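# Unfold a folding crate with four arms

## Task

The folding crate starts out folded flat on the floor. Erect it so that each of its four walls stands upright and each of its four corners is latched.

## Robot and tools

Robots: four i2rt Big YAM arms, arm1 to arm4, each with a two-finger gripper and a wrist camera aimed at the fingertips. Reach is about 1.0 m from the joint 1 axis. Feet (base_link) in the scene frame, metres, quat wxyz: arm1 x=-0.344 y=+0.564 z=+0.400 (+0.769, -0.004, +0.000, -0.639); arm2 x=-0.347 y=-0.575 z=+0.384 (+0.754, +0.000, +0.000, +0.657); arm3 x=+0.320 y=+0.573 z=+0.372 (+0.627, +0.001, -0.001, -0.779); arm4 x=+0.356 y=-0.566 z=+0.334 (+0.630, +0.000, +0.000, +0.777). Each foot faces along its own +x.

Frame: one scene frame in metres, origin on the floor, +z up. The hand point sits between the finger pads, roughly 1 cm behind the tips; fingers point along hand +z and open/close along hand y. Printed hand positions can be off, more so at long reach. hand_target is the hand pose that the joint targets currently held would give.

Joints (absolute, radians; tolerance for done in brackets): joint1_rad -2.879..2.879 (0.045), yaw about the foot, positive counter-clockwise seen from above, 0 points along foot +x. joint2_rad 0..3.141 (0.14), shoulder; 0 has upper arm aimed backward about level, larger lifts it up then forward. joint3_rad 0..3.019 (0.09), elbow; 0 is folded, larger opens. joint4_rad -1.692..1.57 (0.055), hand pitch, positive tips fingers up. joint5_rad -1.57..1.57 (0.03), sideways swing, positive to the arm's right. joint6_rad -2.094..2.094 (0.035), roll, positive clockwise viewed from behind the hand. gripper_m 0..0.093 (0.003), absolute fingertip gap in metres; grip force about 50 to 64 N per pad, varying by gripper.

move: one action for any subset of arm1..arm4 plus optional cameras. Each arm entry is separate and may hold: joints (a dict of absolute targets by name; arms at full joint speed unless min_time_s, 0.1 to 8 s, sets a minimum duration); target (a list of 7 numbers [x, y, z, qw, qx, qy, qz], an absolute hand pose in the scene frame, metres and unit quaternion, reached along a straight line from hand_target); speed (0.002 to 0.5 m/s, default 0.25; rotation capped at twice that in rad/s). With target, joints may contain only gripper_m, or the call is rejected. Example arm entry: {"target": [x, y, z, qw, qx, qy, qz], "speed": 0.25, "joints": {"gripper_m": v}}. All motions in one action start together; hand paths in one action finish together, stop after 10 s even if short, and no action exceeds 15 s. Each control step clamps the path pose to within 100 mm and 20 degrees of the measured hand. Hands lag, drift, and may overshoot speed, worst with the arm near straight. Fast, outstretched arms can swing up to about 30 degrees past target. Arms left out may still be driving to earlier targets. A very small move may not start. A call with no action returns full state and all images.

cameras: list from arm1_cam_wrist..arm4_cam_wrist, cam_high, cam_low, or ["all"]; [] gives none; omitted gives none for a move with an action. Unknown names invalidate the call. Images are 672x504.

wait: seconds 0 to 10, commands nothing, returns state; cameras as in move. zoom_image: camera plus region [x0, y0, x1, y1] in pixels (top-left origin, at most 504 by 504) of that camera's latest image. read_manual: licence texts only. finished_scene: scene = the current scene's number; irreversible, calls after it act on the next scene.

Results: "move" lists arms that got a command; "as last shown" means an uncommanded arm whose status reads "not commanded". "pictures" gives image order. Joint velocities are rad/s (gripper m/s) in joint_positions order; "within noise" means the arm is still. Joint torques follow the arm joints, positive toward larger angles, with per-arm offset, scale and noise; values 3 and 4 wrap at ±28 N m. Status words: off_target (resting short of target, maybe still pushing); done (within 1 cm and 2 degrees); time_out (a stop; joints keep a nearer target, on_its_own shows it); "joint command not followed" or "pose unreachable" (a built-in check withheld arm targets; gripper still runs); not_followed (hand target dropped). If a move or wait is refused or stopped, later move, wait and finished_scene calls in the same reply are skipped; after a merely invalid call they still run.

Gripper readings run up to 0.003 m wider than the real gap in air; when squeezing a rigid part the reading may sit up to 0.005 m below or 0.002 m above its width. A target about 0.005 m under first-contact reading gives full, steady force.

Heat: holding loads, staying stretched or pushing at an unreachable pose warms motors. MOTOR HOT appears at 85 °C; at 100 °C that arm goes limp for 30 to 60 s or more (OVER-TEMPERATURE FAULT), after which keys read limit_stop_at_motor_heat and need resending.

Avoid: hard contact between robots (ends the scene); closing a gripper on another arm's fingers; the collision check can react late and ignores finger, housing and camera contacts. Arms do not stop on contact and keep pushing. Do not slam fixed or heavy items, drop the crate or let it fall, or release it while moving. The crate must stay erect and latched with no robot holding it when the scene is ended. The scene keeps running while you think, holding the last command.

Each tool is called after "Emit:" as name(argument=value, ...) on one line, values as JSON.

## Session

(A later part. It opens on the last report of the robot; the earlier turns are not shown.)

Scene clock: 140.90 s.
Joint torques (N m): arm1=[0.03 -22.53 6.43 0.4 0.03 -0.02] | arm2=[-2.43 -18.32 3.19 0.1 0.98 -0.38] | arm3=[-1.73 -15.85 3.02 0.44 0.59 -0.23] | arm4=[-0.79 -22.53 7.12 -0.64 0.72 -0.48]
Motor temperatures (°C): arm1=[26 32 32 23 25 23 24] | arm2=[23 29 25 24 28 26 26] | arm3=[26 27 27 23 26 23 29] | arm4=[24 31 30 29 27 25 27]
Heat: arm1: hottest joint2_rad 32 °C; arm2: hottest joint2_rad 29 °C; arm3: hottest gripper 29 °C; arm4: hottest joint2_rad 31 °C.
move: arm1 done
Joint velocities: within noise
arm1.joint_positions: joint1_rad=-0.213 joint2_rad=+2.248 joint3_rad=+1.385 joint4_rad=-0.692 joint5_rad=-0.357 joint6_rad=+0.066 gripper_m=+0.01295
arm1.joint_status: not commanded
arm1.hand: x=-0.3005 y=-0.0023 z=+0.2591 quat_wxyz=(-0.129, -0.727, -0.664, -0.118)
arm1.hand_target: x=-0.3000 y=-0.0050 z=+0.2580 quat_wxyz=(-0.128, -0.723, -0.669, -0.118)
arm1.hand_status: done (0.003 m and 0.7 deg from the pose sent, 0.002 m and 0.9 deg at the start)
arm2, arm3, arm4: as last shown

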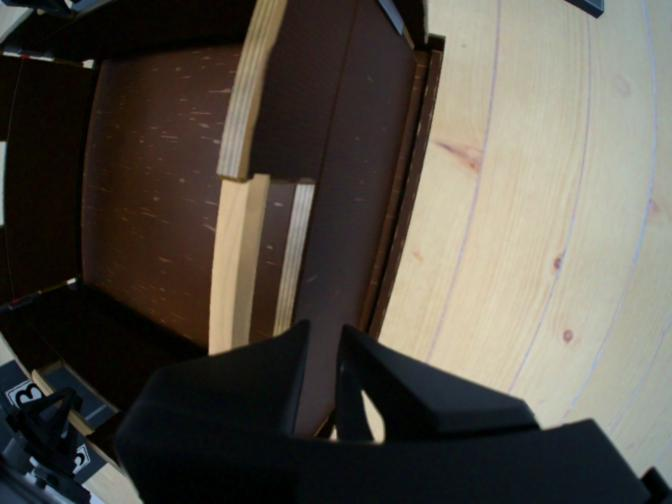

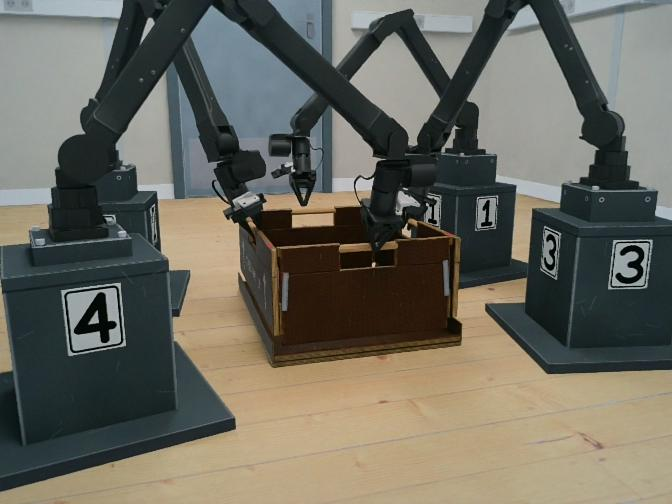

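Emit:
move(arm1={"target": [-0.325, -0.005, 0.325, 0.12752, 0.72316, 0.66848, 0.11788], "speed": 0.25, "joints": {"gripper_m": 0.002}})

Emit:
move(arm1={"target": [-0.2, -0.005, 0.31, 0.12752, 0.72316, 0.66848, 0.11788], "speed": 0.25})

Emit:
move(arm1={"target": [-0.18, -0.005, 0.222, 0.12752, 0.72316, 0.66848, 0.11788], "speed": 0.18})

Emit:
move(arm1={"target": [-0.235, -0.005, 0.22, 0.12752, 0.72316, 0.66848, 0.11788], "speed": 0.12}, cameras=["arm1_cam_wrist"])

Scene clock: 160.40 s.
Joint torques (N m): arm1=[-0.85 -20.89 7.86 0.2 -0.06 -0.04] | arm2=[-2.43 -18.32 3.18 0.1 0.98 -0.38] | arm3=[-1.73 -15.33 3.03 0.4 0.54 -0.26] | arm4=[-0.79 -22.59 7.1 -0.62 0.72 -0.48]
Motor temperatures (°C): arm1=[26 33 32 23 25 23 24] | arm2=[23 29 25 24 28 26 26] | arm3=[26 27 27 23 26 23 29] | arm4=[24 32 30 29 27 25 28]
Heat: arm1: hottest joint2_rad 33 °C; arm2: hottest joint2_rad 29 °C; arm3: hottest gripper 29 °C; arm4: hottest joint2_rad 32 °C.
move: arm1 done
Joint velocities: within noise
arm1.joint_positions: joint1_rad=-0.253 joint2_rad=+2.123 joint3_rad=+1.385 joint4_rad=-0.836 joint5_rad=-0.357 joint6_rad=+0.022 gripper_m=+0.00207
arm1.joint_status: all done
arm1.hand: x=-0.3224 y=+0.0010 z=+0.3262 quat_wxyz=(-0.127, -0.727, -0.664, -0.120)
arm1.hand_target: x=-0.3242 y=-0.0057 z=+0.3249 quat_wxyz=(-0.128, -0.723, -0.668, -0.118)
arm1.hand_status: done (0.007 m and 0.6 deg from the pose sent, 0.070 m and 0.7 deg at the start)
arm2, arm3, arm4: as last shown
pictures: none

Scene clock: 161.83 s.
Joint torques (N m): arm1=[-1.2 -20.6 6.93 1.36 0.03 0.11] | arm2=[-2.49 -18.37 3.18 0.1 0.98 -0.38] | arm3=[-2.14 -15.44 2.84 0.29 0.56 -0.26] | arm4=[-0.85 -22.53 7.12 -0.62 0.72 -0.47]
Motor temperatures (°C): arm1=[26 33 32 23 25 23 24] | arm2=[23 29 25 24 28 26 26] | arm3=[26 27 27 23 26 23 29] | arm4=[24 32 30 29 27 25 28]
Heat: arm1: hottest joint2_rad 33 °C; arm2: hottest joint2_rad 29 °C; arm3: hottest gripper 29 °C; arm4: hottest joint2_rad 32 °C.
move: arm1 done
Joint velocities: within noise
arm1.joint_positions: joint1_rad=-0.039 joint2_rad=+2.139 joint3_rad=+1.385 joint4_rad=-0.741 joint5_rad=-0.346 joint6_rad=+0.228 gripper_m=+0.00207
arm1.joint_status: not commanded
arm1.hand: x=-0.2028 y=-0.0010 z=+0.3173 quat_wxyz=(-0.128, -0.720, -0.672, -0.117)
arm1.hand_target: x=-0.2068 y=-0.0058 z=+0.3099 quat_wxyz=(-0.128, -0.726, -0.666, -0.116)
arm1.hand_status: done (0.009 m and 0.6 deg from the pose sent, 0.124 m and 0.6 deg at the start)
arm2.joint_positions: joint1_rad=-0.703 joint2_rad=+2.117 joint3_rad=+1.002 joint4_rad=-0.212 joint5_rad=-0.297 joint6_rad=+0.738 gripper_m=+0.01614
arm2.joint_status: not commanded
arm2.hand: x=-0.0062 y=-0.2015 z=+0.2269 quat_wxyz=(+0.009, +0.015, -0.982, -0.190)
arm2.hand_target: x=+0.0010 y=-0.2186 z=+0.2250 quat_wxyz=(+0.003, +0.013, -0.985, -0.174)
arm2.hand_status: not commanded
arm3.joint_positions: joint1_rad=-0.655 joint2_rad=+2.055 joint3_rad=+1.009 joint4_rad=-0.299 joint5_rad=-0.287 joint6_rad=+0.725 gripper_m=+0.01559
arm3.joint_status: not commanded
arm3.hand: x=-0.0328 y=+0.2117 z=+0.2392 quat_wxyz=(-0.180, -0.984, -0.004, -0.010)
arm3.hand_target: x=-0.0355 y=+0.2223 z=+0.2396 quat_wxyz=(-0.171, -0.985, -0.008, -0.005)
arm3.hand_status: not commanded
arm4: as last shown
pictures: none

Scene clock: 163.10 s.
Joint torques (N m): arm1=[-0.5 -23.47 7.27 1.21 0.03 0.17] | arm2=[-2.43 -18.26 3.17 0.1 0.98 -0.38] | arm3=[-1.85 -15.62 3.06 0.38 0.55 -0.23] | arm4=[-0.85 -22.53 7.12 -0.64 0.72 -0.47]
Motor temperatures (°C): arm1=[26 33 32 23 25 23 24] | arm2=[23 29 25 24 28 26 26] | arm3=[26 27 27 23 26 23 29] | arm4=[24 32 30 29 27 25 28]
Heat: arm1: hottest joint2_rad 33 °C; arm2: hottest joint2_rad 29 °C; arm3: hottest gripper 29 °C; arm4: hottest joint2_rad 32 °C.
move: arm1 off_target
Joint velocities: within noise
arm1.joint_positions: joint1_rad=+0.004 joint2_rad=+2.327 joint3_rad=+1.388 joint4_rad=-0.581 joint5_rad=-0.344 joint6_rad=+0.267 gripper_m=+0.00207
arm1.joint_status: not commanded
arm1.hand: x=-0.1815 y=+0.0156 z=+0.2157 quat_wxyz=(-0.112, -0.721, -0.672, -0.128)
arm1.hand_target: x=-0.1752 y=-0.0028 z=+0.2230 quat_wxyz=(-0.127, -0.720, -0.672, -0.118)
arm1.hand_status: off_target (0.022 m and 2.2 deg from the pose sent, 0.098 m and 0.6 deg at the start)
arm2, arm3, arm4: as last shown
pictures: none

Scene clock: 164.30 s.
Joint torques (N m): arm1=[-1.03 -22.24 6.41 0.31 0.18 -0.1] | arm2=[-2.49 -18.37 3.18 0.08 0.98 -0.39] | arm3=[-1.79 -15.62 2.99 0.38 0.54 -0.24] | arm4=[-0.79 -22.53 7.12 -0.64 0.72 -0.47]
Motor temperatures (°C): arm1=[26 33 32 23 25 23 24] | arm2=[23 28 25 24 28 26 26] | arm3=[26 27 27 23 26 23 29] | arm4=[24 32 30 29 27 25 28]
Heat: arm1: hottest joint2_rad 33 °C; arm2: hottest joint2_rad 28 °C; arm3: hottest gripper 29 °C; arm4: hottest joint2_rad 32 °C.
move: arm1 off_target
Joint velocities: within noise
arm1.joint_positions: joint1_rad=-0.082 joint2_rad=+2.324 joint3_rad=+1.388 joint4_rad=-0.584 joint5_rad=-0.367 joint6_rad=+0.198 gripper_m=+0.00203
arm1.joint_status: not commanded
arm1.hand: x=-0.2253 y=+0.0038 z=+0.2191 quat_wxyz=(-0.128, -0.724, -0.665, -0.128)
arm1.hand_target: x=-0.2332 y=-0.0048 z=+0.2203 quat_wxyz=(-0.130, -0.723, -0.668, -0.122)
arm1.hand_status: off_target (0.013 m and 1.3 deg from the pose sent, 0.058 m and 2.2 deg at the start)
arm2, arm3, arm4: as last shown

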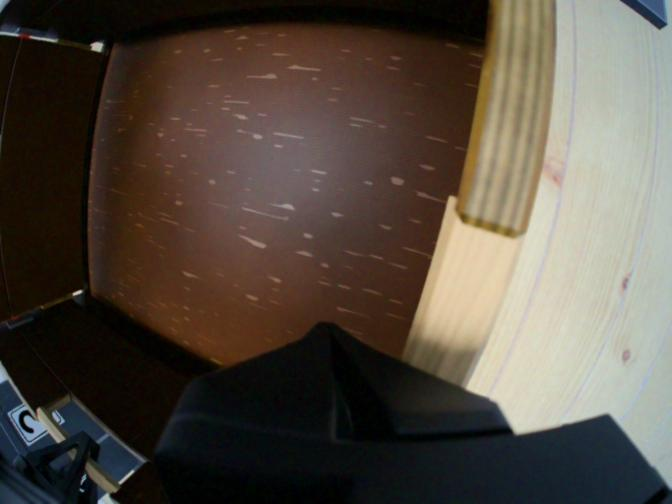

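Emit:
move(arm1={"target": [-0.28, -0.005, 0.222, 0.12752, 0.72316, 0.66848, 0.11788], "speed": 0.06})

Emit:
move(arm1={"target": [-0.31, -0.005, 0.223, 0.12752, 0.72316, 0.66848, 0.11788], "speed": 0.05}, arm4={"target": [0.287, 0.036, 0.2585, -0.12225, -0.69332, 0.6994, 0.12333], "speed": 0.04}, cameras=["cam_high", "arm1_cam_wrist"])

Emit:
zoom_image(camera="cam_high", region=[235, 195, 425, 395])

Scene clock: 167.10 s.
Joint torques (N m): arm1=[-3.08 -21.77 6.32 0.34 0.89 -0.15] | arm2=[-2.43 -18.26 3.17 0.1 0.98 -0.39] | arm3=[-1.55 -15.91 2.93 0.43 0.58 -0.21] | arm4=[-0.79 -22.53 7.1 -0.64 0.72 -0.47]
Motor temperatures (°C): arm1=[26 32 32 23 25 23 24] | arm2=[23 28 25 24 28 26 26] | arm3=[26 27 27 23 26 23 29] | arm4=[24 32 30 29 27 25 28]
Heat: arm1: hottest joint2_rad 32 °C; arm2: hottest joint2_rad 28 °C; arm3: hottest gripper 29 °C; arm4: hottest joint2_rad 32 °C.
move: arm1 off_target
Joint velocities: within noise
arm1.joint_positions: joint1_rad=-0.145 joint2_rad=+2.311 joint3_rad=+1.388 joint4_rad=-0.618 joint5_rad=-0.378 joint6_rad=+0.122 gripper_m=+0.00198
arm1.joint_status: not commanded
arm1.hand: x=-0.2591 y=+0.0012 z=+0.2272 quat_wxyz=(-0.133, -0.720, -0.668, -0.130)
arm1.hand_target: x=-0.2784 y=-0.0045 z=+0.2225 quat_wxyz=(-0.128, -0.723, -0.669, -0.119)
arm1.hand_status: off_target (0.022 m and 1.5 deg from the pose sent, 0.055 m and 1.3 deg at the start)
arm2, arm3, arm4: as last shown
pictures: none

Scene clock: 168.33 s.
Joint torques (N m): arm1=[-6.07 -21.71 6.3 0.27 1.06 -0.25] | arm2=[-2.49 -18.37 3.18 0.12 0.98 -0.38] | arm3=[-1.73 -15.38 3.07 0.44 0.58 -0.25] | arm4=[-1.61 -22.48 7.06 -0.49 0.9 -0.57]
Motor temperatures (°C): arm1=[26 32 32 23 25 23 24] | arm2=[23 28 25 24 28 26 26] | arm3=[26 27 27 23 26 23 29] | arm4=[24 32 30 29 27 25 28]
Heat: arm1: hottest joint2_rad 32 °C; arm2: hottest joint2_rad 28 °C; arm3: hottest gripper 29 °C; arm4: hottest joint2_rad 32 °C.
move: arm1 off_target; arm4 off_target
Joint velocities: within noise
arm1.joint_positions: joint1_rad=-0.151 joint2_rad=+2.304 joint3_rad=+1.388 joint4_rad=-0.635 joint5_rad=-0.384 joint6_rad=+0.071 gripper_m=+0.00198
arm1.joint_status: not commanded
arm1.hand: x=-0.2616 y=+0.0028 z=+0.2308 quat_wxyz=(-0.135, -0.706, -0.683, -0.131)
arm1.hand_target: x=-0.3081 y=-0.0030 z=+0.2238 quat_wxyz=(-0.128, -0.723, -0.668, -0.118)
arm1.hand_status: off_target (0.050 m and 3.1 deg from the pose sent, 0.051 m and 1.5 deg at the start)
arm2, arm3: as last shown
arm4.joint_positions: joint1_rad=-0.145 joint2_rad=+2.217 joint3_rad=+1.546 joint4_rad=-0.890 joint5_rad=-0.386 joint6_rad=+0.087 gripper_m=+0.01625
arm4.joint_status: not commanded
arm4.hand: x=+0.2532 y=+0.0339 z=+0.2535 quat_wxyz=(+0.142, +0.686, -0.702, -0.129)
arm4.hand_target: x=+0.2850 y=+0.0355 z=+0.2582 quat_wxyz=(+0.124, +0.693, -0.699, -0.124)
arm4.hand_status: off_target (0.034 m and 2.6 deg from the pose sent, 0.040 m and 2.3 deg at the start)
pictures: arm1_cam_wrist, cam_high

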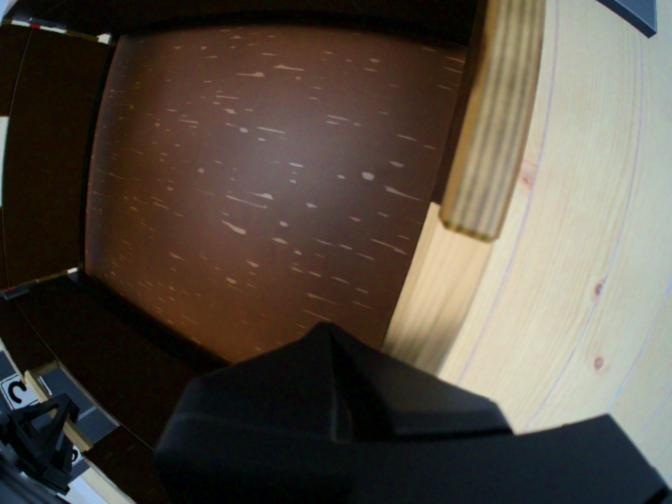

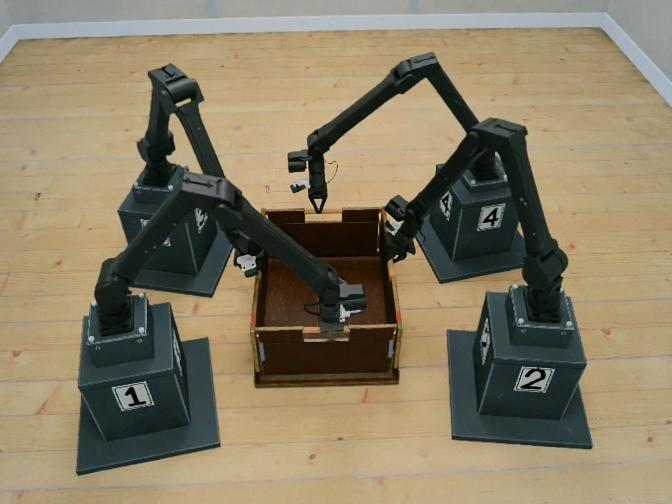

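Scaled by 2.520 from the camera's image (finer frame: 960x720).

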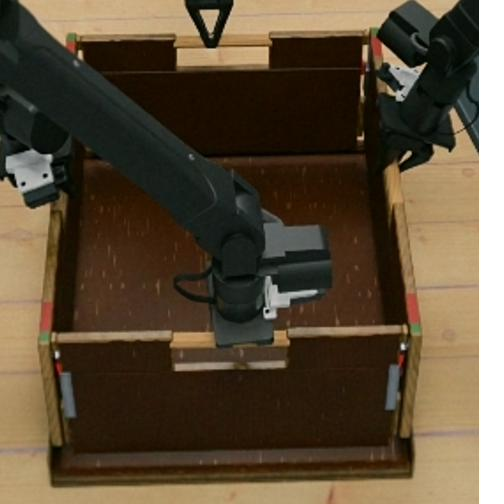

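Emit:
zoom_image(camera="cam_high", region=[375, 290, 425, 390])

Emit:
zoom_image(camera="cam_high", region=[240, 290, 290, 390])

Emit:
zoom_image(camera="cam_high", region=[250, 195, 310, 265])

Emit:
zoom_image(camera="cam_high", region=[345, 195, 405, 265])

Scaled by 5.040 from the camera's image (finer frame: 960x720).

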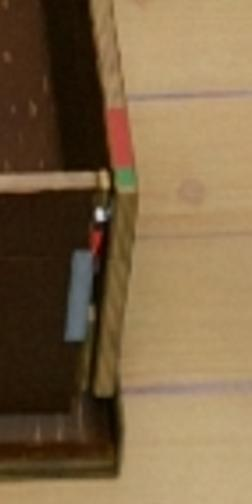

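Scaled by 5.040 from the camera's image (finer frame: 960x720).

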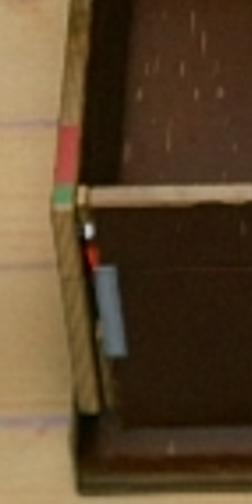

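Scaled by 7.200 from the camera's image (finer frame: 960x720).

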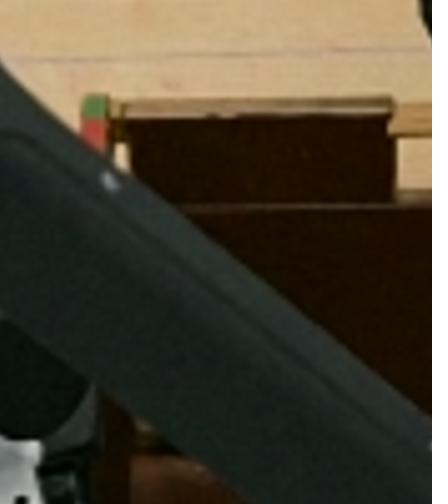

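Scaled by 7.200 from the camera's image (finer frame: 960x720).

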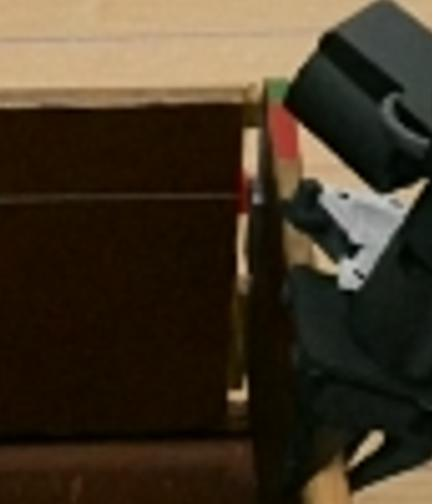

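Emit:
move(arm1={"target": [-0.225, -0.005, 0.222, 0.12752, 0.72316, 0.66848, 0.11788], "speed": 0.15}, arm4={"target": [0.222, 0.036, 0.2585, -0.12225, -0.69332, 0.6994, 0.12333], "speed": 0.08})

Emit:
move(arm1={"target": [-0.23, -0.005, 0.35, 0.12752, 0.72316, 0.66848, 0.11788], "speed": 0.25}, arm4={"target": [0.247, 0.036, 0.2535, -0.12225, -0.69332, 0.6994, 0.12333], "speed": 0.08}, arm2={"target": [0.0, -0.205, 0.2265, -0.00227, -0.01289, 0.98473, 0.17364], "speed": 0.06}, arm3={"target": [-0.0345, 0.212, 0.2392, 0.17364, 0.98477, 0.0086, 0.00152], "speed": 0.06}, cameras=["cam_high", "cam_low"])

Emit:
zoom_image(camera="cam_high", region=[235, 195, 425, 395])

Emit:
zoom_image(camera="cam_low", region=[220, 180, 470, 380])

Scene clock: 176.37 s.
Joint torques (N m): arm1=[0.26 -21.71 6.45 1.28 0.02 0.12] | arm2=[-2.49 -18.37 3.17 0.09 0.98 -0.38] | arm3=[-1.96 -15.85 3.02 0.4 0.57 -0.24] | arm4=[4.42 -22.01 7.54 0.98 0.04 0.27]
Motor temperatures (°C): arm1=[26 32 32 23 26 23 24] | arm2=[23 28 25 24 28 26 26] | arm3=[26 27 27 23 26 23 29] | arm4=[24 32 30 29 28 25 28]
Heat: arm1: hottest joint2_rad 32 °C; arm2: hottest joint2_rad 28 °C; arm3: hottest gripper 29 °C; arm4: hottest joint2_rad 32 °C.
move: arm1 done; arm4 off_target
Joint velocities: within noise
arm1.joint_positions: joint1_rad=-0.079 joint2_rad=+2.304 joint3_rad=+1.388 joint4_rad=-0.601 joint5_rad=-0.343 joint6_rad=+0.185 gripper_m=+0.00198
arm1.joint_status: not commanded
arm1.hand: x=-0.2273 y=+0.0016 z=+0.2283 quat_wxyz=(-0.123, -0.720, -0.672, -0.117)
arm1.hand_target: x=-0.2270 y=-0.0044 z=+0.2210 quat_wxyz=(-0.125, -0.724, -0.669, -0.115)
arm1.hand_status: done (0.009 m and 0.8 deg from the pose sent, 0.038 m and 3.1 deg at the start)
arm2, arm3: as last shown
arm4.joint_positions: joint1_rad=-0.130 joint2_rad=+2.214 joint3_rad=+1.546 joint4_rad=-0.887 joint5_rad=-0.354 joint6_rad=+0.113 gripper_m=+0.01624
arm4.joint_status: not commanded
arm4.hand: x=+0.2491 y=+0.0341 z=+0.2533 quat_wxyz=(+0.131, +0.685, -0.707, -0.118)
arm4.hand_target: x=+0.2295 y=+0.0368 z=+0.2582 quat_wxyz=(+0.121, +0.692, -0.701, -0.124)
arm4.hand_status: off_target (0.028 m and 1.8 deg from the pose sent, 0.032 m and 2.6 deg at the start)
pictures: none

Scene clock: 177.67 s.
Joint torques (N m): arm1=[-1.14 -21.07 7.71 0.32 -0.15 0.05] | arm2=[-0.44 -17.9 4.49 -0.17 1.09 -0.12] | arm3=[-0.26 -15.15 3.55 0.75 0.7 -0.08] | arm4=[2.2 -21.48 7.25 0.77 -0.01 -0.1]
Motor temperatures (°C): arm1=[26 32 32 23 26 23 24] | arm2=[23 28 25 24 28 26 26] | arm3=[26 27 27 23 26 23 29] | arm4=[24 32 30 29 27 25 28]
Heat: arm1: hottest joint2_rad 32 °C; arm2: hottest joint2_rad 28 °C; arm3: hottest gripper 29 °C; arm4: hottest joint2_rad 32 °C.
move: arm1 done; arm2 done; arm3 done; arm4 done
Joint velocities: within noise
arm1.joint_positions: joint1_rad=-0.079 joint2_rad=+2.071 joint3_rad=+1.388 joint4_rad=-0.819 joint5_rad=-0.347 joint6_rad=+0.185 gripper_m=+0.00198
arm1.joint_status: not commanded
arm1.hand: x=-0.2253 y=-0.0022 z=+0.3546 quat_wxyz=(-0.130, -0.719, -0.673, -0.114)
arm1.hand_target: x=-0.2299 y=-0.0062 z=+0.3497 quat_wxyz=(-0.128, -0.723, -0.669, -0.117)
arm1.hand_status: done (0.007 m and 0.9 deg from the pose sent, 0.122 m and 0.8 deg at the start)
arm2.joint_positions: joint1_rad=-0.701 joint2_rad=+2.117 joint3_rad=+1.007 joint4_rad=-0.220 joint5_rad=-0.294 joint6_rad=+0.738 gripper_m=+0.01614
arm2.joint_status: not commanded
arm2.hand: x=-0.0058 y=-0.2008 z=+0.2273 quat_wxyz=(+0.009, +0.015, -0.982, -0.188)
arm2.hand_target: x=-0.0007 y=-0.2055 z=+0.2264 quat_wxyz=(+0.004, +0.013, -0.985, -0.173)
arm2.hand_status: done (0.007 m and 1.8 deg from the pose sent, 0.007 m and 2.0 deg at the start)
arm3.joint_positions: joint1_rad=-0.655 joint2_rad=+2.055 joint3_rad=+1.009 joint4_rad=-0.299 joint5_rad=-0.287 joint6_rad=+0.725 gripper_m=+0.01559
arm3.joint_status: not commanded
arm3.hand: x=-0.0328 y=+0.2117 z=+0.2392 quat_wxyz=(-0.180, -0.984, -0.004, -0.010)
arm3.hand_target: x=-0.0345 y=+0.2120 z=+0.2392 quat_wxyz=(-0.174, -0.985, -0.009, -0.002)
arm3.hand_status: done (0.002 m and 1.4 deg from the pose sent, 0.002 m and 1.4 deg at the start)
arm4.joint_positions: joint1_rad=-0.131 joint2_rad=+2.214 joint3_rad=+1.544 joint4_rad=-0.887 joint5_rad=-0.357 joint6_rad=+0.111 gripper_m=+0.01624
arm4.joint_status: not commanded
arm4.hand: x=+0.2495 y=+0.0335 z=+0.2530 quat_wxyz=(+0.132, +0.684, -0.707, -0.119)
arm4.hand_target: x=+0.2471 y=+0.0356 z=+0.2534 quat_wxyz=(+0.123, +0.693, -0.699, -0.123)
arm4.hand_status: done (0.004 m and 1.9 deg from the pose sent, 0.003 m and 1.8 deg at the start)

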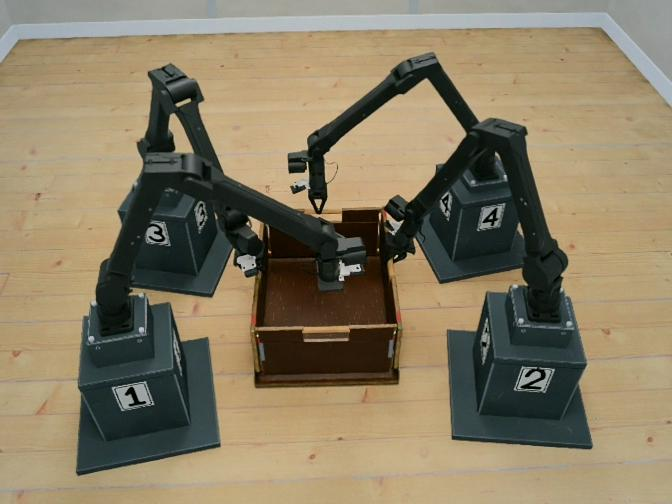

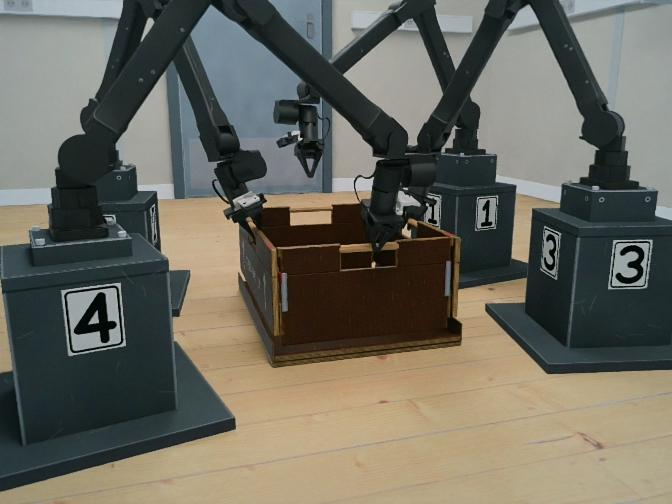

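Scaled by 2.520 from the camera's image (finer frame: 960x720).

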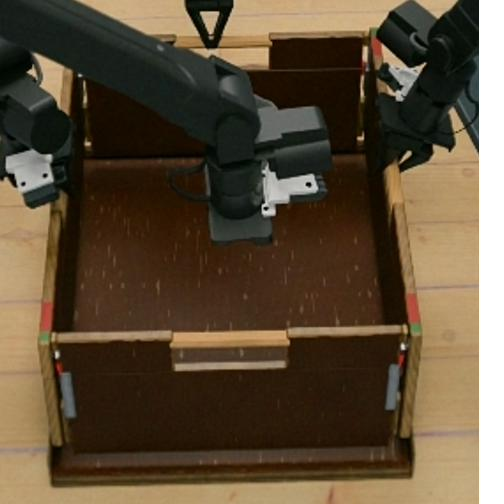

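Scaled by 2.016 from the camera's image (finer frame: 960x720).

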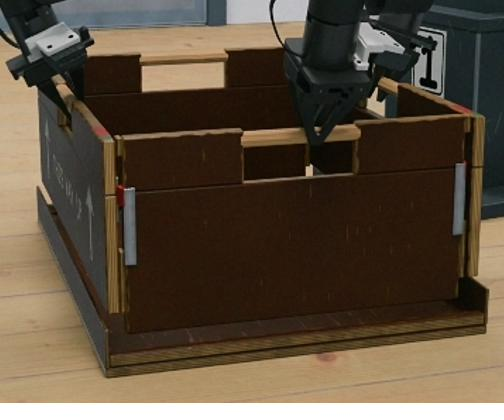

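Emit:
move(arm2={"joints": {"gripper_m": 0.042}}, arm3={"joints": {"gripper_m": 0.042}}, arm4={"joints": {"gripper_m": 0.042}})

Emit:
move(arm2={"target": [0.002, -0.25, 0.349, -0.00227, -0.01289, 0.98473, 0.17364], "speed": 0.18}, arm3={"target": [-0.0365, 0.257, 0.361, 0.17364, 0.98477, 0.0086, 0.00152], "speed": 0.18}, arm4={"target": [0.291, 0.036, 0.376, -0.12225, -0.69332, 0.6994, 0.12333], "speed": 0.18}, cameras=["cam_high", "cam_low"])

Emit:
zoom_image(camera="cam_high", region=[235, 195, 425, 395])

Emit:
zoom_image(camera="cam_low", region=[220, 180, 470, 380])

Scene clock: 183.30 s.
Joint torques (N m): arm1=[-1.26 -20.78 7.66 0.31 -0.16 0.06] | arm2=[-0.67 -17.85 4.41 0.31 -0.01 -0.12] | arm3=[0.32 -15.15 3.85 0.79 0.12 -0.08] | arm4=[1.9 -21.42 7.28 0.44 -0.21 -0.1]
Motor temperatures (°C): arm1=[26 32 33 23 26 23 24] | arm2=[23 28 25 24 28 26 26] | arm3=[26 27 27 23 26 23 29] | arm4=[24 32 29 29 27 25 28]
Heat: arm1: hottest joint3_rad 33 °C; arm2: hottest joint2_rad 28 °C; arm3: hottest gripper 29 °C; arm4: hottest joint2_rad 32 °C.
move: arm2 done; arm3 done; arm4 done
Joint velocities: within noise
arm1: as last shown
arm2.joint_positions: joint1_rad=-0.709 joint2_rad=+2.117 joint3_rad=+1.007 joint4_rad=-0.237 joint5_rad=-0.260 joint6_rad=+0.738 gripper_m=+0.04189
arm2.joint_status: all done
arm2.hand: x=-0.0019 y=-0.2100 z=+0.2248 quat_wxyz=(+0.004, +0.008, -0.985, -0.170)
arm2.hand_target: x=+0.0024 y=-0.2101 z=+0.2258 quat_wxyz=(+0.002, +0.008, -0.986, -0.169)
arm2.hand_status: not commanded
arm3.joint_positions: joint1_rad=-0.656 joint2_rad=+2.055 joint3_rad=+1.009 joint4_rad=-0.299 joint5_rad=-0.261 joint6_rad=+0.725 gripper_m=+0.04190
arm3.joint_status: all done
arm3.hand: x=-0.0364 y=+0.2155 z=+0.2380 quat_wxyz=(-0.171, -0.985, -0.001, -0.001)
arm3.hand_target: x=-0.0363 y=+0.2139 z=+0.2388 quat_wxyz=(-0.170, -0.985, -0.007, +0.001)
arm3.hand_status: not commanded
arm4.joint_positions: joint1_rad=-0.122 joint2_rad=+2.213 joint3_rad=+1.544 joint4_rad=-0.879 joint5_rad=-0.342 joint6_rad=+0.119 gripper_m=+0.04195
arm4.joint_status: all done
arm4.hand: x=+0.2463 y=+0.0348 z=+0.2530 quat_wxyz=(+0.125, +0.686, -0.707, -0.116)
arm4.hand_target: x=+0.2436 y=+0.0349 z=+0.2532 quat_wxyz=(+0.120, +0.694, -0.700, -0.119)
arm4.hand_status: not commanded
pictures: none

Scene clock: 184.80 s.
Joint torques (N m): arm1=[-1.14 -20.78 7.92 0.5 -0.15 0.04] | arm2=[-1.2 -17.03 5.34 0.28 -0.29 -0.14] | arm3=[-1.32 -14.21 4.59 0.29 -0.18 -0.05] | arm4=[1.2 -20.25 12.14 -0.54 -0.41 -0.13]
Motor temperatures (°C): arm1=[26 32 33 23 26 23 24] | arm2=[23 28 25 24 28 26 26] | arm3=[26 27 27 23 26 23 29] | arm4=[24 32 29 29 27 25 28]
Heat: arm1: hottest joint3_rad 33 °C; arm2: hottest joint2_rad 28 °C; arm3: hottest gripper 29 °C; arm4: hottest joint2_rad 32 °C.
move: arm2 done; arm3 done; arm4 off_target
Joint velocities: within noise
arm1: as last shown
arm2.joint_positions: joint1_rad=-0.778 joint2_rad=+1.808 joint3_rad=+0.946 joint4_rad=-0.512 joint5_rad=-0.279 joint6_rad=+0.665 gripper_m=+0.04190
arm2.joint_status: not commanded
arm2.hand: x=-0.0012 y=-0.2490 z=+0.3406 quat_wxyz=(+0.007, +0.010, -0.986, -0.169)
arm2.hand_target: x=+0.0024 y=-0.2486 z=+0.3490 quat_wxyz=(+0.003, +0.013, -0.985, -0.174)
arm2.hand_status: done (0.009 m and 0.9 deg from the pose sent, 0.130 m and 0.7 deg at the start)
arm3.joint_positions: joint1_rad=-0.729 joint2_rad=+1.745 joint3_rad=+0.981 joint4_rad=-0.581 joint5_rad=-0.282 joint6_rad=+0.646 gripper_m=+0.04190
arm3.joint_status: not commanded
arm3.hand: x=-0.0436 y=+0.2507 z=+0.3630 quat_wxyz=(-0.179, -0.984, -0.006, +0.005)
arm3.hand_target: x=-0.0397 y=+0.2581 z=+0.3610 quat_wxyz=(-0.175, -0.985, -0.005, -0.001)
arm3.hand_status: done (0.010 m and 1.0 deg from the pose sent, 0.130 m and 0.9 deg at the start)
arm4.joint_positions: joint1_rad=-0.199 joint2_rad=+2.038 joint3_rad=+1.577 joint4_rad=-1.128 joint5_rad=-0.348 joint6_rad=+0.039 gripper_m=+0.04195
arm4.joint_status: not commanded
arm4.hand: x=+0.2919 y=+0.0239 z=+0.3650 quat_wxyz=(+0.131, +0.685, -0.708, -0.113)
arm4.hand_target: x=+0.2915 y=+0.0375 z=+0.3763 quat_wxyz=(+0.122, +0.692, -0.700, -0.124)
arm4.hand_status: off_target (0.016 m and 2.1 deg from the pose sent, 0.131 m and 1.4 deg at the start)

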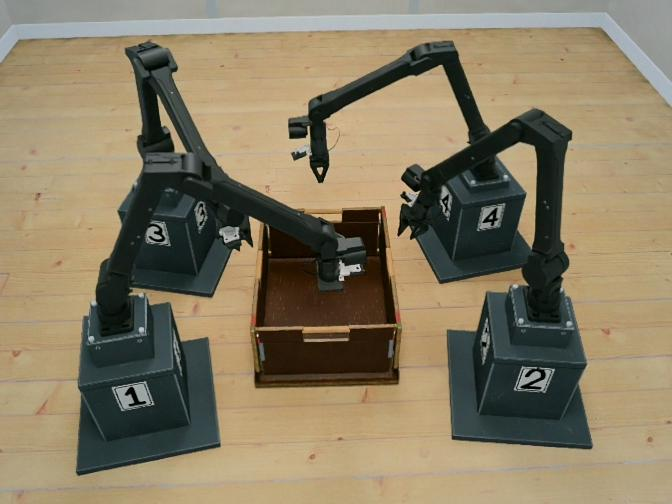

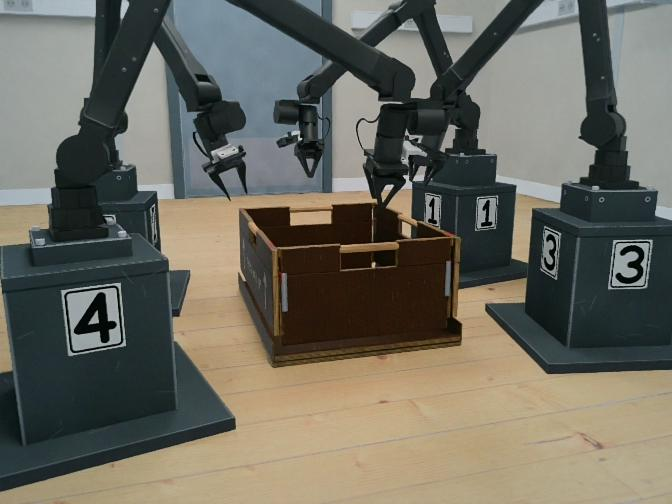

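Scaled by 2.520 from the camera's image (finer frame: 960x720).

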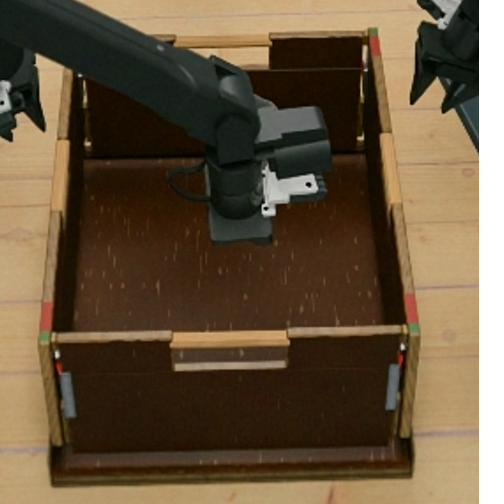

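Scaled by 2.016 from the camera's image (finer frame: 960x720).

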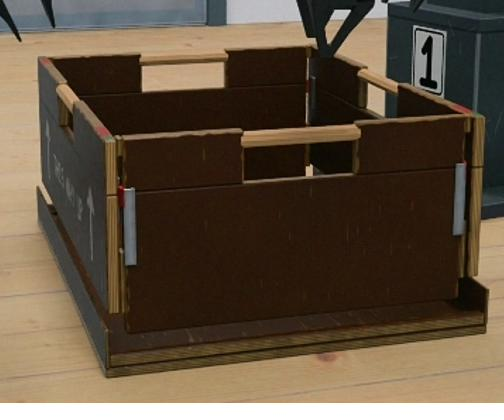

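Emit:
finished_scene(scene=2)

The scene is finished: the task was done.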